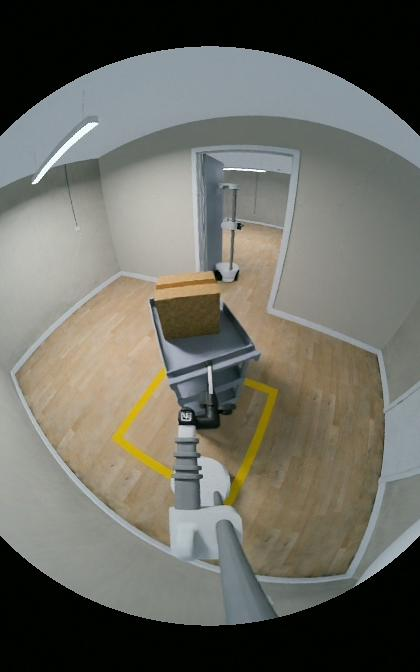

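Call:
{"name": "move", "arguments": {
  "blocking": false,
  "r2": {"joints":{"gripper_m":0.141}}
}}

Call:
{"name": "wait", "arguments": {
  "seconds": 3
}}

Call:
{"name": "move", "arguments": {
  "blocking": false,
  "r2": {"base":{"translate_m":-0.22},"joints":{"arm_m":0.0},"pace":"slow"}
}}

Call:
{"name": "move", "arguments": {
  "blocking": false,
  "r1": {"base":{"translate_m":1.1,"strafe_m":-0.15},"pace":"slow"}
}}

Call:
{"name": "wait", "arguments": {
  "seconds": 5
}}

Call:
{"name": "wait", "arguments": {
  "seconds": 0.3,
  "cameras": ["r2_head_camera","r2_head_right_camera","r2_head_left_camera"]
}}

Scene clock: 524.50 s.
move: r2 moving
r1: as last shown
r1.lidar_m: 5.28 0.36 0.25 - 0.25 0.25 0.49 1.69 1.00 2.10 2.85 3.94
r1.servo_current: wrist_yaw_rad=59(59) wrist_pitch_rad=39(46) wrist_roll_rad=65(65) gripper_m=39(46)
r1.contact_limits: strafe_m 0.9
r1.wrist_depth_mm: - - - - - - - / - - - - - - - / - - - - - - - / - - - - - - - / - - - - - - - / - - - 191 - - - / - - 178 183 143 - -
r2.base_odometry: x=-6.328 y=-2.490 heading=+0.805
r2.turned_by_wheels: +0.000
r2.turned_by_imu: +0.000
r2.base_tilt: forward=-0.8 right=+0.0
r2.lidar_m: 0.46 3.03 2.95 0.99 0.72 0.66 0.68 0.96 1.74 1.81 2.27 0.56
r2.base_status: not commanded
r2.joint_positions: lift_m=+0.687 arm_m=+0.112 wrist_yaw_rad=-0.001 wrist_pitch_rad=+0.003 wrist_roll_rad=+1.569 gripper_m=+0.002
r2.joint_status: gripper_m moving
r2.measured_speeds: all 0
r2.motor_effort: lift_m=+16(16) arm_m=+3(4) wheel_0=+7(8) wheel_1=+6(7) wheel_2=-8(8)
r2.servo_current: wrist_yaw_rad=52(59) wrist_pitch_rad=39(46) wrist_roll_rad=39(59) gripper_m=91(104)
r2.hand_pose: x=+0.5712 y=-0.0877 z=+0.8645 quat_wxyz=(+0.708, +0.707, +0.001, -0.001) (m; r2's base frame)
r2.wrist_depth_mm: 1618 - - 228 312 1366 1098 / 1661 - - 274 283 1661 492 / 1756 - - 204 270 1808 - / - - 459 194 254 - - / - 455 455 185 243 831 - / - 449 188 174 181 - - / - 442 442 - 222 - -
pictures: none

Scene clock: 526.50 s.
earlier move: r2 done
r1.base_odometry: x=-1.922 y=-0.081 heading=-2.412
r1.turned_by_wheels: +0.000
r1.turned_by_imu: +0.000
r1.base_tilt: forward=-1.6 right=+1.3
r1.lidar_m: 5.28 0.34 0.25 - 0.25 0.25 0.47 1.68 0.99 2.12 2.81 3.87
r1.base_status: not commanded
r1.joint_positions: lift_m=+0.700 arm_m=+0.000 wrist_yaw_rad=-0.002 wrist_pitch_rad=+0.002 wrist_roll_rad=+0.000 gripper_m=-0.020
r1.joint_status: not commanded
r1.measured_speeds: all 0
r1.motor_effort: lift_m=+22(22) arm_m=+4(4) wheel_0=-30(31) wheel_1=+29(29) wheel_2=+8(8)
r1.servo_current: wrist_yaw_rad=59(65) wrist_pitch_rad=39(52) wrist_roll_rad=46(72) gripper_m=46(52)
r1.contact_limits: strafe_m 0.9
r1.hand_pose: x=+0.4591 y=-0.0881 z=+0.8773 quat_wxyz=(+1.000, +0.000, +0.001, -0.001) (m; r1's base frame)
r1.wrist_depth_mm: - - - - - - - / - - - - - - - / - - - - - - - / - - - - - - - / - - - - - - - / - - - 191 - - - / - - 177 183 143 - -
r2.base_odometry: x=-6.328 y=-2.490 heading=+0.805
r2.turned_by_wheels: +0.000
r2.turned_by_imu: +0.000
r2.base_tilt: forward=-0.6 right=+0.1
r2.lidar_m: 0.46 3.05 2.97 1.00 0.68 0.66 0.70 0.93 1.74 1.80 2.23 0.58
r2.base_status: not commanded
r2.joint_positions: lift_m=+0.687 arm_m=+0.112 wrist_yaw_rad=-0.001 wrist_pitch_rad=+0.003 wrist_roll_rad=+1.569 gripper_m=+0.141
r2.joint_status: all done
r2.measured_speeds: all 0
r2.motor_effort: lift_m=+16(17) arm_m=+4(4) wheel_0=+4(8) wheel_1=+4(7) wheel_2=-7(8)
r2.servo_current: wrist_yaw_rad=39(59) wrist_pitch_rad=39(46) wrist_roll_rad=46(59) gripper_m=52(130)
r2.hand_pose: x=+0.5712 y=-0.0877 z=+0.8645 quat_wxyz=(+0.708, +0.707, +0.001, -0.001) (m; r2's base frame)
r2.wrist_depth_mm: 1576 - - 301 312 327 322 / 1708 - - 286 296 1708 1182 / 1808 - - 272 277 1863 - / - - 466 259 264 842 - / - - 462 196 249 842 - / - - 459 184 211 190 - / - 455 455 - 232 778 -
wait: 2.00 of 3 s (r2 has come to rest)
pictures: none

Scene clock: 527.00 s.
move: r2 moving
r1: as last shown
r1.lidar_m: 5.27 0.34 0.25 - 0.25 0.25 0.51 1.69 1.00 2.10 2.85 3.88
r1.motor_effort: lift_m=+22(22) arm_m=+4(4) wheel_0=-30(30) wheel_1=+29(29) wheel_2=+8(8)
r1.servo_current: wrist_yaw_rad=52(78) wrist_pitch_rad=33(52) wrist_roll_rad=59(59) gripper_m=46(52)
r1.contact_limits: strafe_m 0.9
r1.wrist_depth_mm: - - - - - - - / - - - - - - - / - - - - - - - / - - - - - - - / - - - - - - - / - - - 191 - - - / - - 177 183 144 - -
r2.base_odometry: x=-6.337 y=-2.499 heading=+0.805
r2.turned_by_wheels: +0.000
r2.turned_by_imu: +0.000
r2.base_tilt: forward=-0.7 right=+0.1
r2.lidar_m: 0.47 2.99 2.92 0.97 0.70 0.65 0.70 0.94 1.74 1.77 2.22 0.60
r2.base_status: translate_m moving
r2.joint_positions: lift_m=+0.687 arm_m=+0.100 wrist_yaw_rad=-0.001 wrist_pitch_rad=+0.003 wrist_roll_rad=+1.569 gripper_m=+0.141
r2.joint_status: arm_m moving
r2.measured_speeds: translate_m=-0.049 strafe_m=+0.000 rotate_rad=-0.001 lift_m=+0.000 arm_m=-0.049 wrist_yaw_rad=+0.000 wrist_pitch_rad=+0.000 wrist_roll_rad=+0.000
r2.motor_effort: lift_m=+16(17) arm_m=-5(11) wheel_0=-4(8) wheel_1=-5(6) wheel_2=+9(10)
r2.servo_current: wrist_yaw_rad=46(52) wrist_pitch_rad=39(46) wrist_roll_rad=52(59) gripper_m=52(59)
r2.hand_pose: x=+0.5587 y=-0.0877 z=+0.8645 quat_wxyz=(+0.708, +0.707, +0.001, -0.001) (m; r2's base frame)
r2.wrist_depth_mm: 1661 - - 319 340 342 353 / 1756 - - 309 317 1708 504 / 1863 - - 297 301 1661 - / - - 488 278 287 866 - / - - 484 268 272 842 - / - - 473 203 212 189 - / - 477 477 - - 798 -
pictures: none

Scene clock: 527.50 s.
earlier move: r2 moving
move: r1 contact_stop
r1.base_odometry: x=-1.930 y=-0.073 heading=-2.411
r1.turned_by_wheels: +0.001
r1.turned_by_imu: +0.001
r1.base_tilt: forward=-1.6 right=+1.3
r1.lidar_m: 5.24 0.34 0.25 - 0.25 0.25 0.52 1.68 1.01 2.13 2.81 3.85
r1.base_status: translate_m contact_stop; strafe_m contact_stop
r1.joint_positions: lift_m=+0.700 arm_m=+0.000 wrist_yaw_rad=-0.002 wrist_pitch_rad=+0.002 wrist_roll_rad=+0.000 gripper_m=-0.020
r1.joint_status: not commanded
r1.measured_speeds: translate_m=+0.002 strafe_m=-0.034 rotate_rad=+0.001 lift_m=+0.000 arm_m=+0.000 wrist_yaw_rad=+0.000 wrist_pitch_rad=+0.000 wrist_roll_rad=+0.000
r1.on_its_own: the wheels are slack since a contact_stop
r1.motor_effort: lift_m=+22(22) arm_m=+4(4) wheel_0=+1(30) wheel_1=+1(29) wheel_2=-1(8)
r1.servo_current: wrist_yaw_rad=26(59) wrist_pitch_rad=46(46) wrist_roll_rad=33(59) gripper_m=46(52)
r1.hand_pose: x=+0.4591 y=-0.0881 z=+0.8773 quat_wxyz=(+1.000, +0.000, +0.001, -0.001) (m; r1's base frame)
r1.wrist_depth_mm: - - - - - - - / - - - - - - - / - - - - - - - / - - - - - - - / - - - - - - - / - - - 191 - - - / - - 178 183 143 - -
r2.base_odometry: x=-6.363 y=-2.526 heading=+0.805
r2.turned_by_wheels: +0.000
r2.turned_by_imu: +0.000
r2.base_tilt: forward=-0.7 right=+0.1
r2.lidar_m: 0.52 3.04 2.81 0.95 0.65 0.61 0.66 0.88 1.72 1.76 2.27 0.62
r2.base_status: translate_m moving
r2.joint_positions: lift_m=+0.687 arm_m=+0.062 wrist_yaw_rad=-0.001 wrist_pitch_rad=+0.003 wrist_roll_rad=+1.569 gripper_m=+0.141
r2.joint_status: arm_m moving
r2.measured_speeds: translate_m=-0.098 strafe_m=-0.001 rotate_rad=+0.001 lift_m=+0.000 arm_m=-0.099 wrist_yaw_rad=+0.000 wrist_pitch_rad=+0.000 wrist_roll_rad=+0.000
r2.motor_effort: lift_m=+16(17) arm_m=-7(10) wheel_0=-6(11) wheel_1=-7(8) wheel_2=+10(11)
r2.servo_current: wrist_yaw_rad=52(59) wrist_pitch_rad=39(46) wrist_roll_rad=39(59) gripper_m=52(59)
r2.hand_pose: x=+0.5210 y=-0.0877 z=+0.8645 quat_wxyz=(+0.708, +0.707, +0.001, -0.001) (m; r2's base frame)
r2.wrist_depth_mm: 1708 - - 366 - 1464 1160 / 1808 - - 392 427 1464 427 / 1983 - - 370 - 1708 - / - - 564 355 362 - - / - - 559 338 345 917 - / - - 549 271 320 190 - / - - 544 - - - -
pictures: none

not run: a stop that you did not command came earlier in this reply.

not run: a stop that you did not command came earlier in this reply.

Call:
{"name": "move", "arguments": {
  "blocking": false,
  "r1": {"base":{"translate_m":1.1,"strafe_m":-0.05},"contact_limits":{"translate_m":0.9},"pace":"slow"}
}}

Call:
{"name": "wait", "arguments": {
  "seconds": 4
}}

Call:
{"name": "wait", "arguments": {
  "seconds": 4,
  "cameras": ["r2_head_camera","r2_head_right_camera","r1_head_camera","r1_head_left_camera"]
}}

Scene clock: 532.97 s.
earlier move: r2 done
move: r1 moving
r1.base_odometry: x=-2.042 y=+0.043 heading=-2.369
r1.turned_by_wheels: +0.042
r1.turned_by_imu: +0.041
r1.base_tilt: forward=-1.6 right=+1.3
r1.lidar_m: 0.49 0.25 0.25 - 0.25 0.38 1.66 0.93 0.87 2.54 2.68 3.79
r1.base_status: translate_m moving; strafe_m moving
r1.joint_positions: lift_m=+0.700 arm_m=+0.000 wrist_yaw_rad=-0.002 wrist_pitch_rad=+0.002 wrist_roll_rad=+0.000 gripper_m=-0.020
r1.joint_status: not commanded
r1.measured_speeds: translate_m=+0.046 strafe_m=-0.005 rotate_rad=+0.001 lift_m=+0.000 arm_m=+0.000 wrist_yaw_rad=+0.000 wrist_pitch_rad=+0.000 wrist_roll_rad=+0.000
r1.motor_effort: lift_m=+22(22) arm_m=+3(4) wheel_0=+3(6) wheel_1=+10(12) wheel_2=-9(9)
r1.servo_current: wrist_yaw_rad=39(65) wrist_pitch_rad=39(52) wrist_roll_rad=46(65) gripper_m=46(46)
r1.contact_limits: translate_m 0.9
r1.hand_pose: x=+0.4591 y=-0.0881 z=+0.8773 quat_wxyz=(+1.000, +0.000, +0.001, -0.001) (m; r1's base frame)
r1.wrist_depth_mm: - - - - - - - / - - - - - - - / - - - - - - - / - - - - - - - / - - - - - - - / - - - 191 - - - / - - 178 183 143 - -
r2.base_odometry: x=-6.481 y=-2.648 heading=+0.805
r2.turned_by_wheels: +0.000
r2.turned_by_imu: +0.001
r2.base_tilt: forward=-0.7 right=+0.1
r2.lidar_m: 0.64 3.20 2.14 0.73 0.50 0.47 0.52 0.69 1.63 1.69 2.31 0.83
r2.base_status: done
r2.joint_positions: lift_m=+0.687 arm_m=+0.000 wrist_yaw_rad=-0.001 wrist_pitch_rad=+0.003 wrist_roll_rad=+1.569 gripper_m=+0.141
r2.joint_status: all done
r2.measured_speeds: all 0
r2.motor_effort: lift_m=+16(17) arm_m=-7(8) wheel_0=-4(4) wheel_1=-5(5) wheel_2=+5(5)
r2.servo_current: wrist_yaw_rad=59(59) wrist_pitch_rad=39(46) wrist_roll_rad=39(59) gripper_m=46(59)
r2.hand_pose: x=+0.4594 y=-0.0877 z=+0.8645 quat_wxyz=(+0.708, +0.707, +0.001, -0.001) (m; r2's base frame)
r2.wrist_depth_mm: - - - - - 1661 1182 / 1983 - - - - 1708 1160 / - - - 634 - 723 1098 / - - - 603 - 597 580 / - - 788 574 1160 559 559 / - - 778 492 200 202 535 / - - - - - 525 517
pictures: none

Scene clock: 536.97 s.
earlier move: r1 moving
r1.base_odometry: x=-2.331 y=-0.213 heading=-2.369
r1.turned_by_wheels: +0.000
r1.turned_by_imu: +0.000
r1.base_tilt: forward=-1.6 right=+1.3
r1.lidar_m: 4.87 2.96 2.28 2.30 0.25 0.34 2.01 1.14 1.37 2.55 2.69 3.81
r1.base_status: translate_m moving; strafe_m moving
r1.joint_positions: lift_m=+0.700 arm_m=+0.000 wrist_yaw_rad=-0.002 wrist_pitch_rad=+0.002 wrist_roll_rad=+0.000 gripper_m=-0.020
r1.joint_status: not commanded
r1.measured_speeds: translate_m=+0.101 strafe_m=-0.005 rotate_rad=+0.001 lift_m=+0.000 arm_m=+0.000 wrist_yaw_rad=+0.000 wrist_pitch_rad=+0.000 wrist_roll_rad=+0.000
r1.motor_effort: lift_m=+22(22) arm_m=+4(4) wheel_0=+2(7) wheel_1=+7(14) wheel_2=-5(10)
r1.servo_current: wrist_yaw_rad=59(72) wrist_pitch_rad=39(52) wrist_roll_rad=52(65) gripper_m=39(52)
r1.contact_limits: translate_m 0.9
r1.hand_pose: x=+0.4591 y=-0.0881 z=+0.8773 quat_wxyz=(+1.000, +0.000, +0.001, -0.001) (m; r1's base frame)
r1.wrist_depth_mm: - - - - - - - / - - - - - - - / - - - - - - - / - - - - - - - / - - - - - - - / - - - 191 - - - / - - 177 184 143 - -
r2.base_odometry: x=-6.481 y=-2.648 heading=+0.805
r2.turned_by_wheels: +0.000
r2.turned_by_imu: +0.001
r2.base_tilt: forward=-0.6 right=+0.1
r2.lidar_m: 0.68 3.21 2.16 0.73 0.49 0.47 0.51 0.69 1.65 1.70 2.30 0.82
r2.base_status: done
r2.joint_positions: lift_m=+0.687 arm_m=+0.000 wrist_yaw_rad=-0.001 wrist_pitch_rad=+0.003 wrist_roll_rad=+1.569 gripper_m=+0.141
r2.joint_status: all done
r2.measured_speeds: all 0
r2.motor_effort: lift_m=+16(17) arm_m=-8(8) wheel_0=-3(4) wheel_1=-5(5) wheel_2=+4(5)
r2.servo_current: wrist_yaw_rad=46(65) wrist_pitch_rad=39(46) wrist_roll_rad=52(59) gripper_m=52(59)
r2.hand_pose: x=+0.4594 y=-0.0877 z=+0.8645 quat_wxyz=(+0.708, +0.707, +0.001, -0.001) (m; r2's base frame)
r2.wrist_depth_mm: - - - - - 1661 1160 / - - - - - 1708 1160 / - - - 627 - 732 1078 / - - - 597 - 591 585 / - - 788 569 1160 564 559 / - - 768 484 199 203 535 / - - - - - 525 525
wait: 4.00 s; no rest
pictures: none

Scene clock: 540.97 s.
earlier move: r1 moving
r1.base_odometry: x=-2.630 y=-0.479 heading=-2.369
r1.turned_by_wheels: +0.000
r1.turned_by_imu: +0.000
r1.base_tilt: forward=-1.5 right=+1.2
r1.lidar_m: 4.48 2.95 2.23 2.17 1.76 1.26 0.49 0.48 1.97 2.56 2.70 3.77
r1.base_status: translate_m moving; strafe_m moving
r1.joint_positions: lift_m=+0.700 arm_m=+0.000 wrist_yaw_rad=-0.002 wrist_pitch_rad=+0.002 wrist_roll_rad=+0.000 gripper_m=-0.020
r1.joint_status: not commanded
r1.measured_speeds: translate_m=+0.101 strafe_m=-0.004 rotate_rad=+0.004 lift_m=+0.000 arm_m=+0.000 wrist_yaw_rad=+0.000 wrist_pitch_rad=+0.000 wrist_roll_rad=+0.000
r1.motor_effort: lift_m=+22(22) arm_m=+4(4) wheel_0=+4(8) wheel_1=+2(14) wheel_2=-4(10)
r1.servo_current: wrist_yaw_rad=52(72) wrist_pitch_rad=39(52) wrist_roll_rad=52(72) gripper_m=46(52)
r1.contact_limits: translate_m 0.9
r1.hand_pose: x=+0.4591 y=-0.0881 z=+0.8773 quat_wxyz=(+1.000, +0.000, +0.001, -0.001) (m; r1's base frame)
r1.wrist_depth_mm: - - - - - - - / - - - - - - - / - - - - - - - / - - - - - - - / - - - - - - - / - - - 191 - - - / - - 177 184 143 - -
r2.base_odometry: x=-6.481 y=-2.648 heading=+0.805
r2.turned_by_wheels: +0.000
r2.turned_by_imu: +0.001
r2.base_tilt: forward=-0.7 right=+0.0
r2.lidar_m: 0.68 3.25 2.17 0.74 0.52 0.48 0.50 0.69 1.65 1.71 2.29 0.81
r2.base_status: done
r2.joint_positions: lift_m=+0.687 arm_m=+0.000 wrist_yaw_rad=-0.001 wrist_pitch_rad=+0.003 wrist_roll_rad=+1.569 gripper_m=+0.141
r2.joint_status: all done
r2.measured_speeds: all 0
r2.motor_effort: lift_m=+16(17) arm_m=-7(8) wheel_0=-3(4) wheel_1=-4(5) wheel_2=+5(5)
r2.servo_current: wrist_yaw_rad=52(65) wrist_pitch_rad=39(52) wrist_roll_rad=46(59) gripper_m=46(59)
r2.hand_pose: x=+0.4594 y=-0.0877 z=+0.8645 quat_wxyz=(+0.708, +0.707, +0.001, -0.001) (m; r2's base frame)
r2.wrist_depth_mm: - - - - - 1708 1182 / 1983 - - - - 1708 1160 / - - - 634 - 732 1078 / - - - 603 - 597 591 / - - 788 574 1160 559 564 / - - 759 492 199 202 535 / - - - - - 525 521
wait: 4.00 s; no rest
pictures: r1_head_camera, r1_head_left_camera, r2_head_camera, r2_head_right_camera
Images, in order (width x height): r1_head_camera 420x560, r1_head_left_camera 420x672, r2_head_camera 420x560, r2_head_right_camera 420x672.

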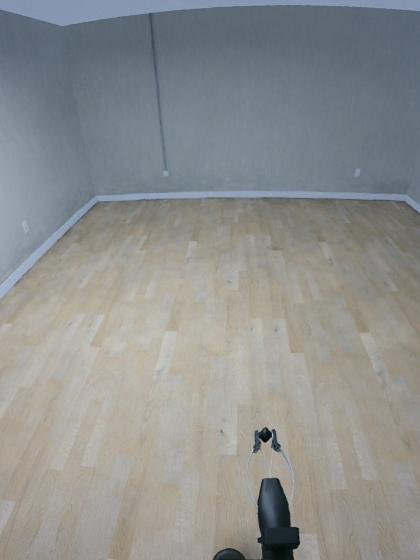

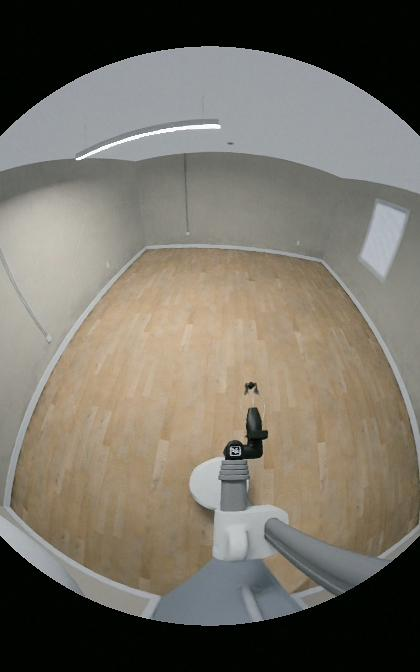

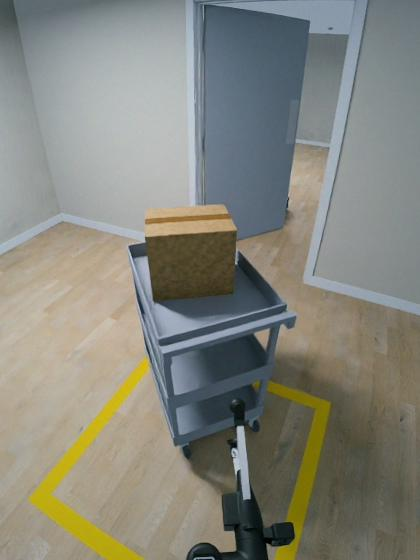

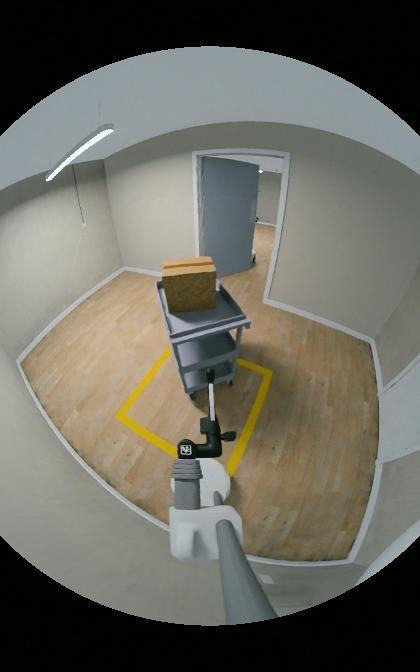

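Call:
{"name": "wait", "arguments": {
  "seconds": 5,
  "cameras": ["r2_head_camera","r2_head_left_camera","r2_head_right_camera"]
}}

Call:
{"name": "zoom_image", "arguments": {
  "camera": "r2_head_camera",
  "region": [20, 230, 340, 520]
}}

Call:
{"name": "zoom_image", "arguments": {
  "camera": "r2_head_left_camera",
  "region": [120, 240, 340, 500]
}}

Scene clock: 560.23 s.
earlier move: r1 done
r1.base_odometry: x=-2.854 y=-0.685 heading=-2.369
r1.turned_by_wheels: +0.000
r1.turned_by_imu: +0.000
r1.base_tilt: forward=-1.6 right=+1.3
r1.lidar_m: 4.18 2.98 2.24 2.16 2.16 1.61 1.58 1.66 2.41 2.57 2.69 3.83
r1.base_status: done
r1.joint_positions: lift_m=+0.700 arm_m=+0.000 wrist_yaw_rad=-0.002 wrist_pitch_rad=+0.002 wrist_roll_rad=+0.000 gripper_m=-0.020
r1.joint_status: not commanded
r1.measured_speeds: all 0
r1.motor_effort: lift_m=+22(22) arm_m=+3(4) wheel_0=+4(8) wheel_1=+4(14) wheel_2=-2(10)
r1.servo_current: wrist_yaw_rad=46(72) wrist_pitch_rad=46(52) wrist_roll_rad=59(72) gripper_m=46(52)
r1.contact_limits: translate_m 0.9
r1.hand_pose: x=+0.4591 y=-0.0881 z=+0.8773 quat_wxyz=(+1.000, +0.000, +0.001, -0.001) (m; r1's base frame)
r1.wrist_depth_mm: - - - - - - - / - - - - - - - / - - - - - - - / - - - - - - - / - - - - - - - / - - - 191 - - - / - - 177 184 143 - -
r2.base_odometry: x=-6.481 y=-2.648 heading=+0.805
r2.turned_by_wheels: +0.000
r2.turned_by_imu: +0.001
r2.base_tilt: forward=-0.7 right=+0.1
r2.lidar_m: 0.67 3.25 2.15 0.75 0.51 0.46 0.50 0.66 1.63 1.70 2.28 0.83
r2.base_status: done
r2.joint_positions: lift_m=+0.687 arm_m=+0.000 wrist_yaw_rad=-0.001 wrist_pitch_rad=+0.003 wrist_roll_rad=+1.569 gripper_m=+0.141
r2.joint_status: all done
r2.measured_speeds: all 0
r2.motor_effort: lift_m=+16(17) arm_m=-7(8) wheel_0=-3(4) wheel_1=-4(5) wheel_2=+5(5)
r2.servo_current: wrist_yaw_rad=46(65) wrist_pitch_rad=39(52) wrist_roll_rad=39(65) gripper_m=46(59)
r2.hand_pose: x=+0.4594 y=-0.0877 z=+0.8645 quat_wxyz=(+0.708, +0.707, +0.001, -0.001) (m; r2's base frame)
r2.wrist_depth_mm: - - - - - 1618 1205 / - - - - - 1661 1182 / - - - 634 - 621 1078 / - - - 603 - 597 591 / - - 798 569 1160 564 564 / - - 768 492 200 202 535 / - - - - - 525 525
wait: 0.00 of 5 s (r1 has come to rest)
pictures: r2_head_camera, r2_head_left_camera, r2_head_right_camera
Images, in order (width x height): r2_head_camera 420x560, r2_head_left_camera 420x672, r2_head_right_camera 420x672.

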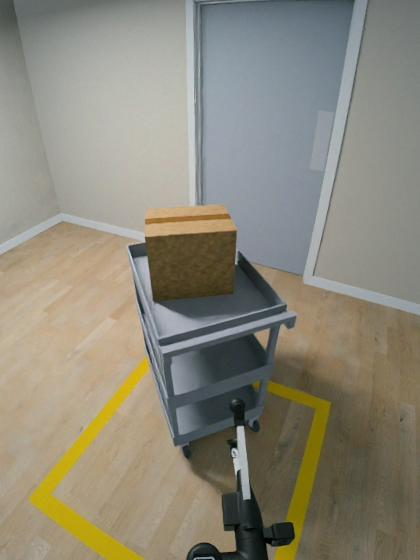

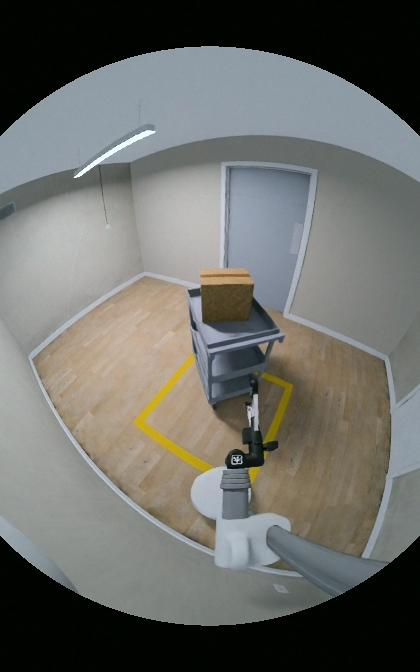

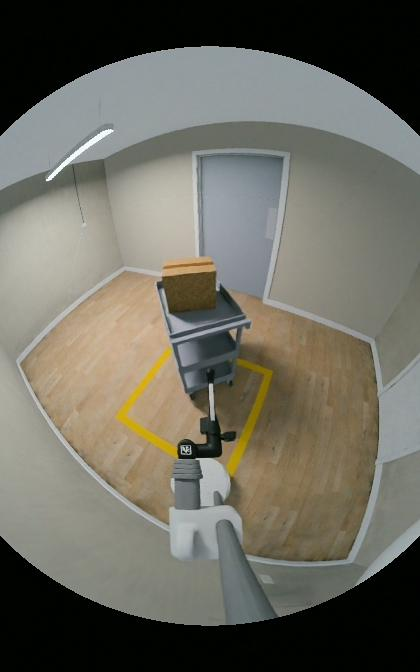

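Scaled by 1.575 from the camera's 420x560 image, which has a finer 1200x1600 frame.

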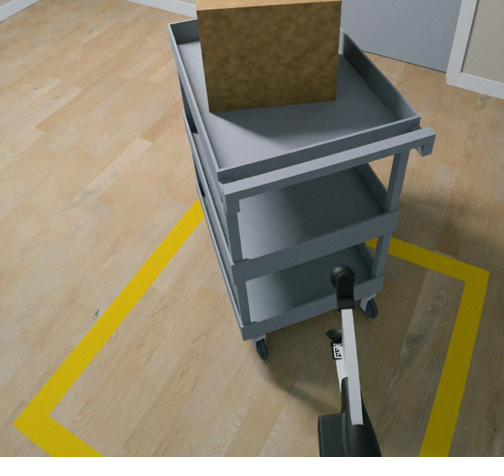

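Scaled by 1.938 from the camera's 420x672 image, which has a finer 600x960 frame.

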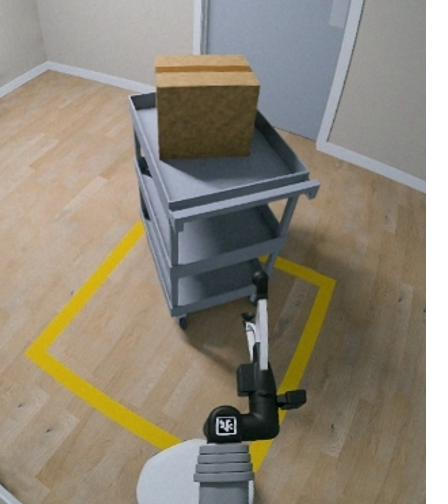

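Call:
{"name": "move", "arguments": {
  "blocking": false,
  "r2": {"base":{"translate_m":0.22},"joints":{"arm_m":0.112},"pace":"slow","contact_limits":{"translate_m":0.1}}
}}

Call:
{"name": "wait", "arguments": {
  "seconds": 5
}}

Call:
{"name": "wait", "arguments": {
  "seconds": 1.5,
  "cameras": ["r2_head_camera","r2_wrist_camera"]
}}

Scene clock: 575.63 s.
move: r2 moving
r1: as last shown
r1.lidar_m: 4.17 2.95 2.23 2.17 2.16 1.61 1.57 1.65 2.43 2.55 2.70 3.83
r1.motor_effort: lift_m=+22(22) arm_m=+4(4) wheel_0=+4(4) wheel_1=+3(4) wheel_2=-2(2)
r1.servo_current: wrist_yaw_rad=59(65) wrist_pitch_rad=46(46) wrist_roll_rad=46(59) gripper_m=52(52)
r1.contact_limits: translate_m 0.9
r1.wrist_depth_mm: - - - - - - - / - - - - - - - / - - - - - - - / - - - - - - - / - - - - - - - / - - - 191 - - - / - - 178 183 144 - -
r2.base_odometry: x=-6.472 y=-2.640 heading=+0.805
r2.turned_by_wheels: +0.000
r2.turned_by_imu: +0.001
r2.base_tilt: forward=-0.7 right=+0.0
r2.lidar_m: 0.68 3.19 2.18 0.75 0.50 0.49 0.51 0.67 1.63 1.71 2.31 0.82
r2.base_status: translate_m moving
r2.joint_positions: lift_m=+0.687 arm_m=+0.012 wrist_yaw_rad=-0.001 wrist_pitch_rad=+0.003 wrist_roll_rad=+1.569 gripper_m=+0.141
r2.joint_status: arm_m moving
r2.measured_speeds: translate_m=+0.048 strafe_m=+0.000 rotate_rad=-0.003 lift_m=+0.000 arm_m=+0.049 wrist_yaw_rad=+0.000 wrist_pitch_rad=+0.000 wrist_roll_rad=+0.000
r2.motor_effort: lift_m=+16(17) arm_m=+3(10) wheel_0=+8(8) wheel_1=+6(7) wheel_2=-11(11)
r2.servo_current: wrist_yaw_rad=46(59) wrist_pitch_rad=46(46) wrist_roll_rad=52(52) gripper_m=52(52)
r2.contact_limits: translate_m 0.1
r2.hand_pose: x=+0.4717 y=-0.0877 z=+0.8645 quat_wxyz=(+0.708, +0.707, +0.001, -0.001) (m; r2's base frame)
r2.wrist_depth_mm: - - - - - 1618 1205 / - - - - - 1618 1118 / - - - 615 - 609 891 / - - - 580 - 574 574 / - - 768 554 1160 530 539 / - - 750 473 199 189 517 / - - - - - 500 500
pictures: none

Scene clock: 578.63 s.
earlier move: r2 done
r1.base_odometry: x=-2.854 y=-0.685 heading=-2.369
r1.turned_by_wheels: +0.000
r1.turned_by_imu: +0.000
r1.base_tilt: forward=-1.6 right=+1.3
r1.lidar_m: 4.17 2.94 2.21 2.16 2.19 1.64 1.59 1.66 2.43 2.55 2.70 3.80
r1.base_status: not commanded
r1.joint_positions: lift_m=+0.700 arm_m=+0.000 wrist_yaw_rad=-0.002 wrist_pitch_rad=+0.002 wrist_roll_rad=+0.000 gripper_m=-0.020
r1.joint_status: not commanded
r1.measured_speeds: all 0
r1.motor_effort: lift_m=+22(22) arm_m=+4(4) wheel_0=+4(5) wheel_1=+3(4) wheel_2=-2(2)
r1.servo_current: wrist_yaw_rad=39(72) wrist_pitch_rad=46(52) wrist_roll_rad=65(65) gripper_m=46(52)
r1.contact_limits: translate_m 0.9
r1.hand_pose: x=+0.4591 y=-0.0881 z=+0.8773 quat_wxyz=(+1.000, +0.000, +0.001, -0.001) (m; r1's base frame)
r1.wrist_depth_mm: - - - - - - - / - - - - - - - / - - - - - - - / - - - - - - - / - - - - - - - / - - - 191 - - - / - - 177 183 144 - -
r2.base_odometry: x=-6.328 y=-2.490 heading=+0.805
r2.turned_by_wheels: +0.000
r2.turned_by_imu: +0.000
r2.base_tilt: forward=-0.7 right=+0.0
r2.lidar_m: 0.47 2.98 2.97 1.00 0.72 0.67 0.69 0.96 1.75 1.76 2.24 0.57
r2.base_status: done
r2.joint_positions: lift_m=+0.687 arm_m=+0.112 wrist_yaw_rad=-0.001 wrist_pitch_rad=+0.003 wrist_roll_rad=+1.569 gripper_m=+0.141
r2.joint_status: all done
r2.measured_speeds: all 0
r2.motor_effort: lift_m=+16(17) arm_m=+7(12) wheel_0=+4(10) wheel_1=+5(7) wheel_2=-6(11)
r2.servo_current: wrist_yaw_rad=52(59) wrist_pitch_rad=46(46) wrist_roll_rad=52(65) gripper_m=46(59)
r2.contact_limits: translate_m 0.1
r2.hand_pose: x=+0.5710 y=-0.0877 z=+0.8645 quat_wxyz=(+0.708, +0.707, +0.001, -0.001) (m; r2's base frame)
r2.wrist_depth_mm: 1618 - 1708 298 309 315 329 / 1756 - - 224 290 1618 1182 / 1863 - - 211 274 1618 - / - - 466 258 262 831 - / - - 466 194 249 842 - / - - 455 182 236 189 - / - 452 452 - 231 778 -
wait: 3.00 of 5 s (r2 has come to rest)
pictures: none

Scene clock: 580.13 s.
r1.base_odometry: x=-2.854 y=-0.685 heading=-2.369
r1.turned_by_wheels: +0.000
r1.turned_by_imu: +0.000
r1.base_tilt: forward=-1.6 right=+1.3
r1.lidar_m: 4.19 2.93 2.24 2.16 2.15 1.62 1.59 1.67 2.40 2.55 2.69 3.85
r1.base_status: not commanded
r1.joint_positions: lift_m=+0.700 arm_m=+0.000 wrist_yaw_rad=-0.002 wrist_pitch_rad=+0.002 wrist_roll_rad=+0.000 gripper_m=-0.020
r1.joint_status: not commanded
r1.measured_speeds: all 0
r1.motor_effort: lift_m=+22(22) arm_m=+4(4) wheel_0=+4(5) wheel_1=+4(4) wheel_2=-2(2)
r1.servo_current: wrist_yaw_rad=33(72) wrist_pitch_rad=39(52) wrist_roll_rad=59(65) gripper_m=52(52)
r1.contact_limits: translate_m 0.9
r1.hand_pose: x=+0.4591 y=-0.0881 z=+0.8773 quat_wxyz=(+1.000, +0.000, +0.001, -0.001) (m; r1's base frame)
r1.wrist_depth_mm: - - - - - - - / - - - - - - - / - - - - - - - / - - - - - - - / - - - - - - - / - - - 191 - - - / - - 177 183 144 - -
r2.base_odometry: x=-6.328 y=-2.490 heading=+0.805
r2.turned_by_wheels: +0.000
r2.turned_by_imu: +0.000
r2.base_tilt: forward=-0.7 right=+0.1
r2.lidar_m: 0.48 3.00 2.97 0.98 0.71 0.65 0.70 0.93 1.74 1.79 2.25 0.58
r2.base_status: done
r2.joint_positions: lift_m=+0.687 arm_m=+0.112 wrist_yaw_rad=-0.001 wrist_pitch_rad=+0.003 wrist_roll_rad=+1.569 gripper_m=+0.141
r2.joint_status: all done
r2.measured_speeds: all 0
r2.motor_effort: lift_m=+16(17) arm_m=+8(12) wheel_0=+4(10) wheel_1=+5(7) wheel_2=-6(11)
r2.servo_current: wrist_yaw_rad=52(59) wrist_pitch_rad=39(46) wrist_roll_rad=46(65) gripper_m=52(59)
r2.contact_limits: translate_m 0.1
r2.hand_pose: x=+0.5710 y=-0.0877 z=+0.8645 quat_wxyz=(+0.708, +0.707, +0.001, -0.001) (m; r2's base frame)
r2.wrist_depth_mm: 1618 - 1661 298 307 317 329 / 1708 - - 223 290 1576 1182 / 1921 - - 211 274 1756 - / - - 469 257 260 831 - / - - 462 195 249 842 - / - - 452 183 236 189 - / - 452 452 - 232 778 -
wait: 1.50 s; at rest by 0.27 s
pictures: r2_head_camera, r2_wrist_camera
Images, in order (width x height): r2_head_camera 420x560, r2_wrist_camera 616x392.

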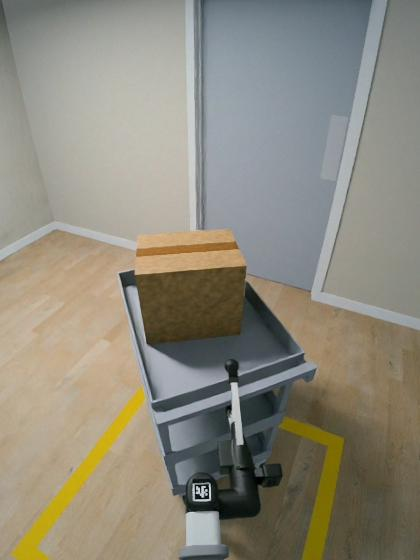

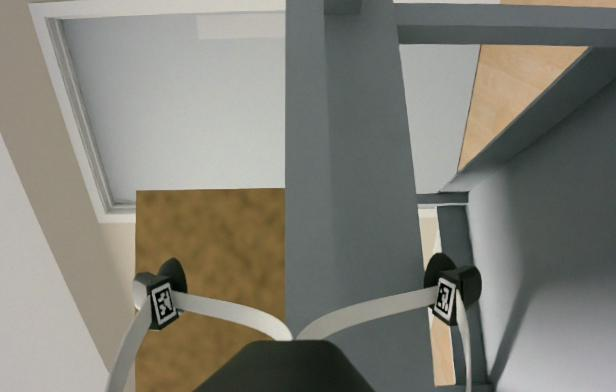

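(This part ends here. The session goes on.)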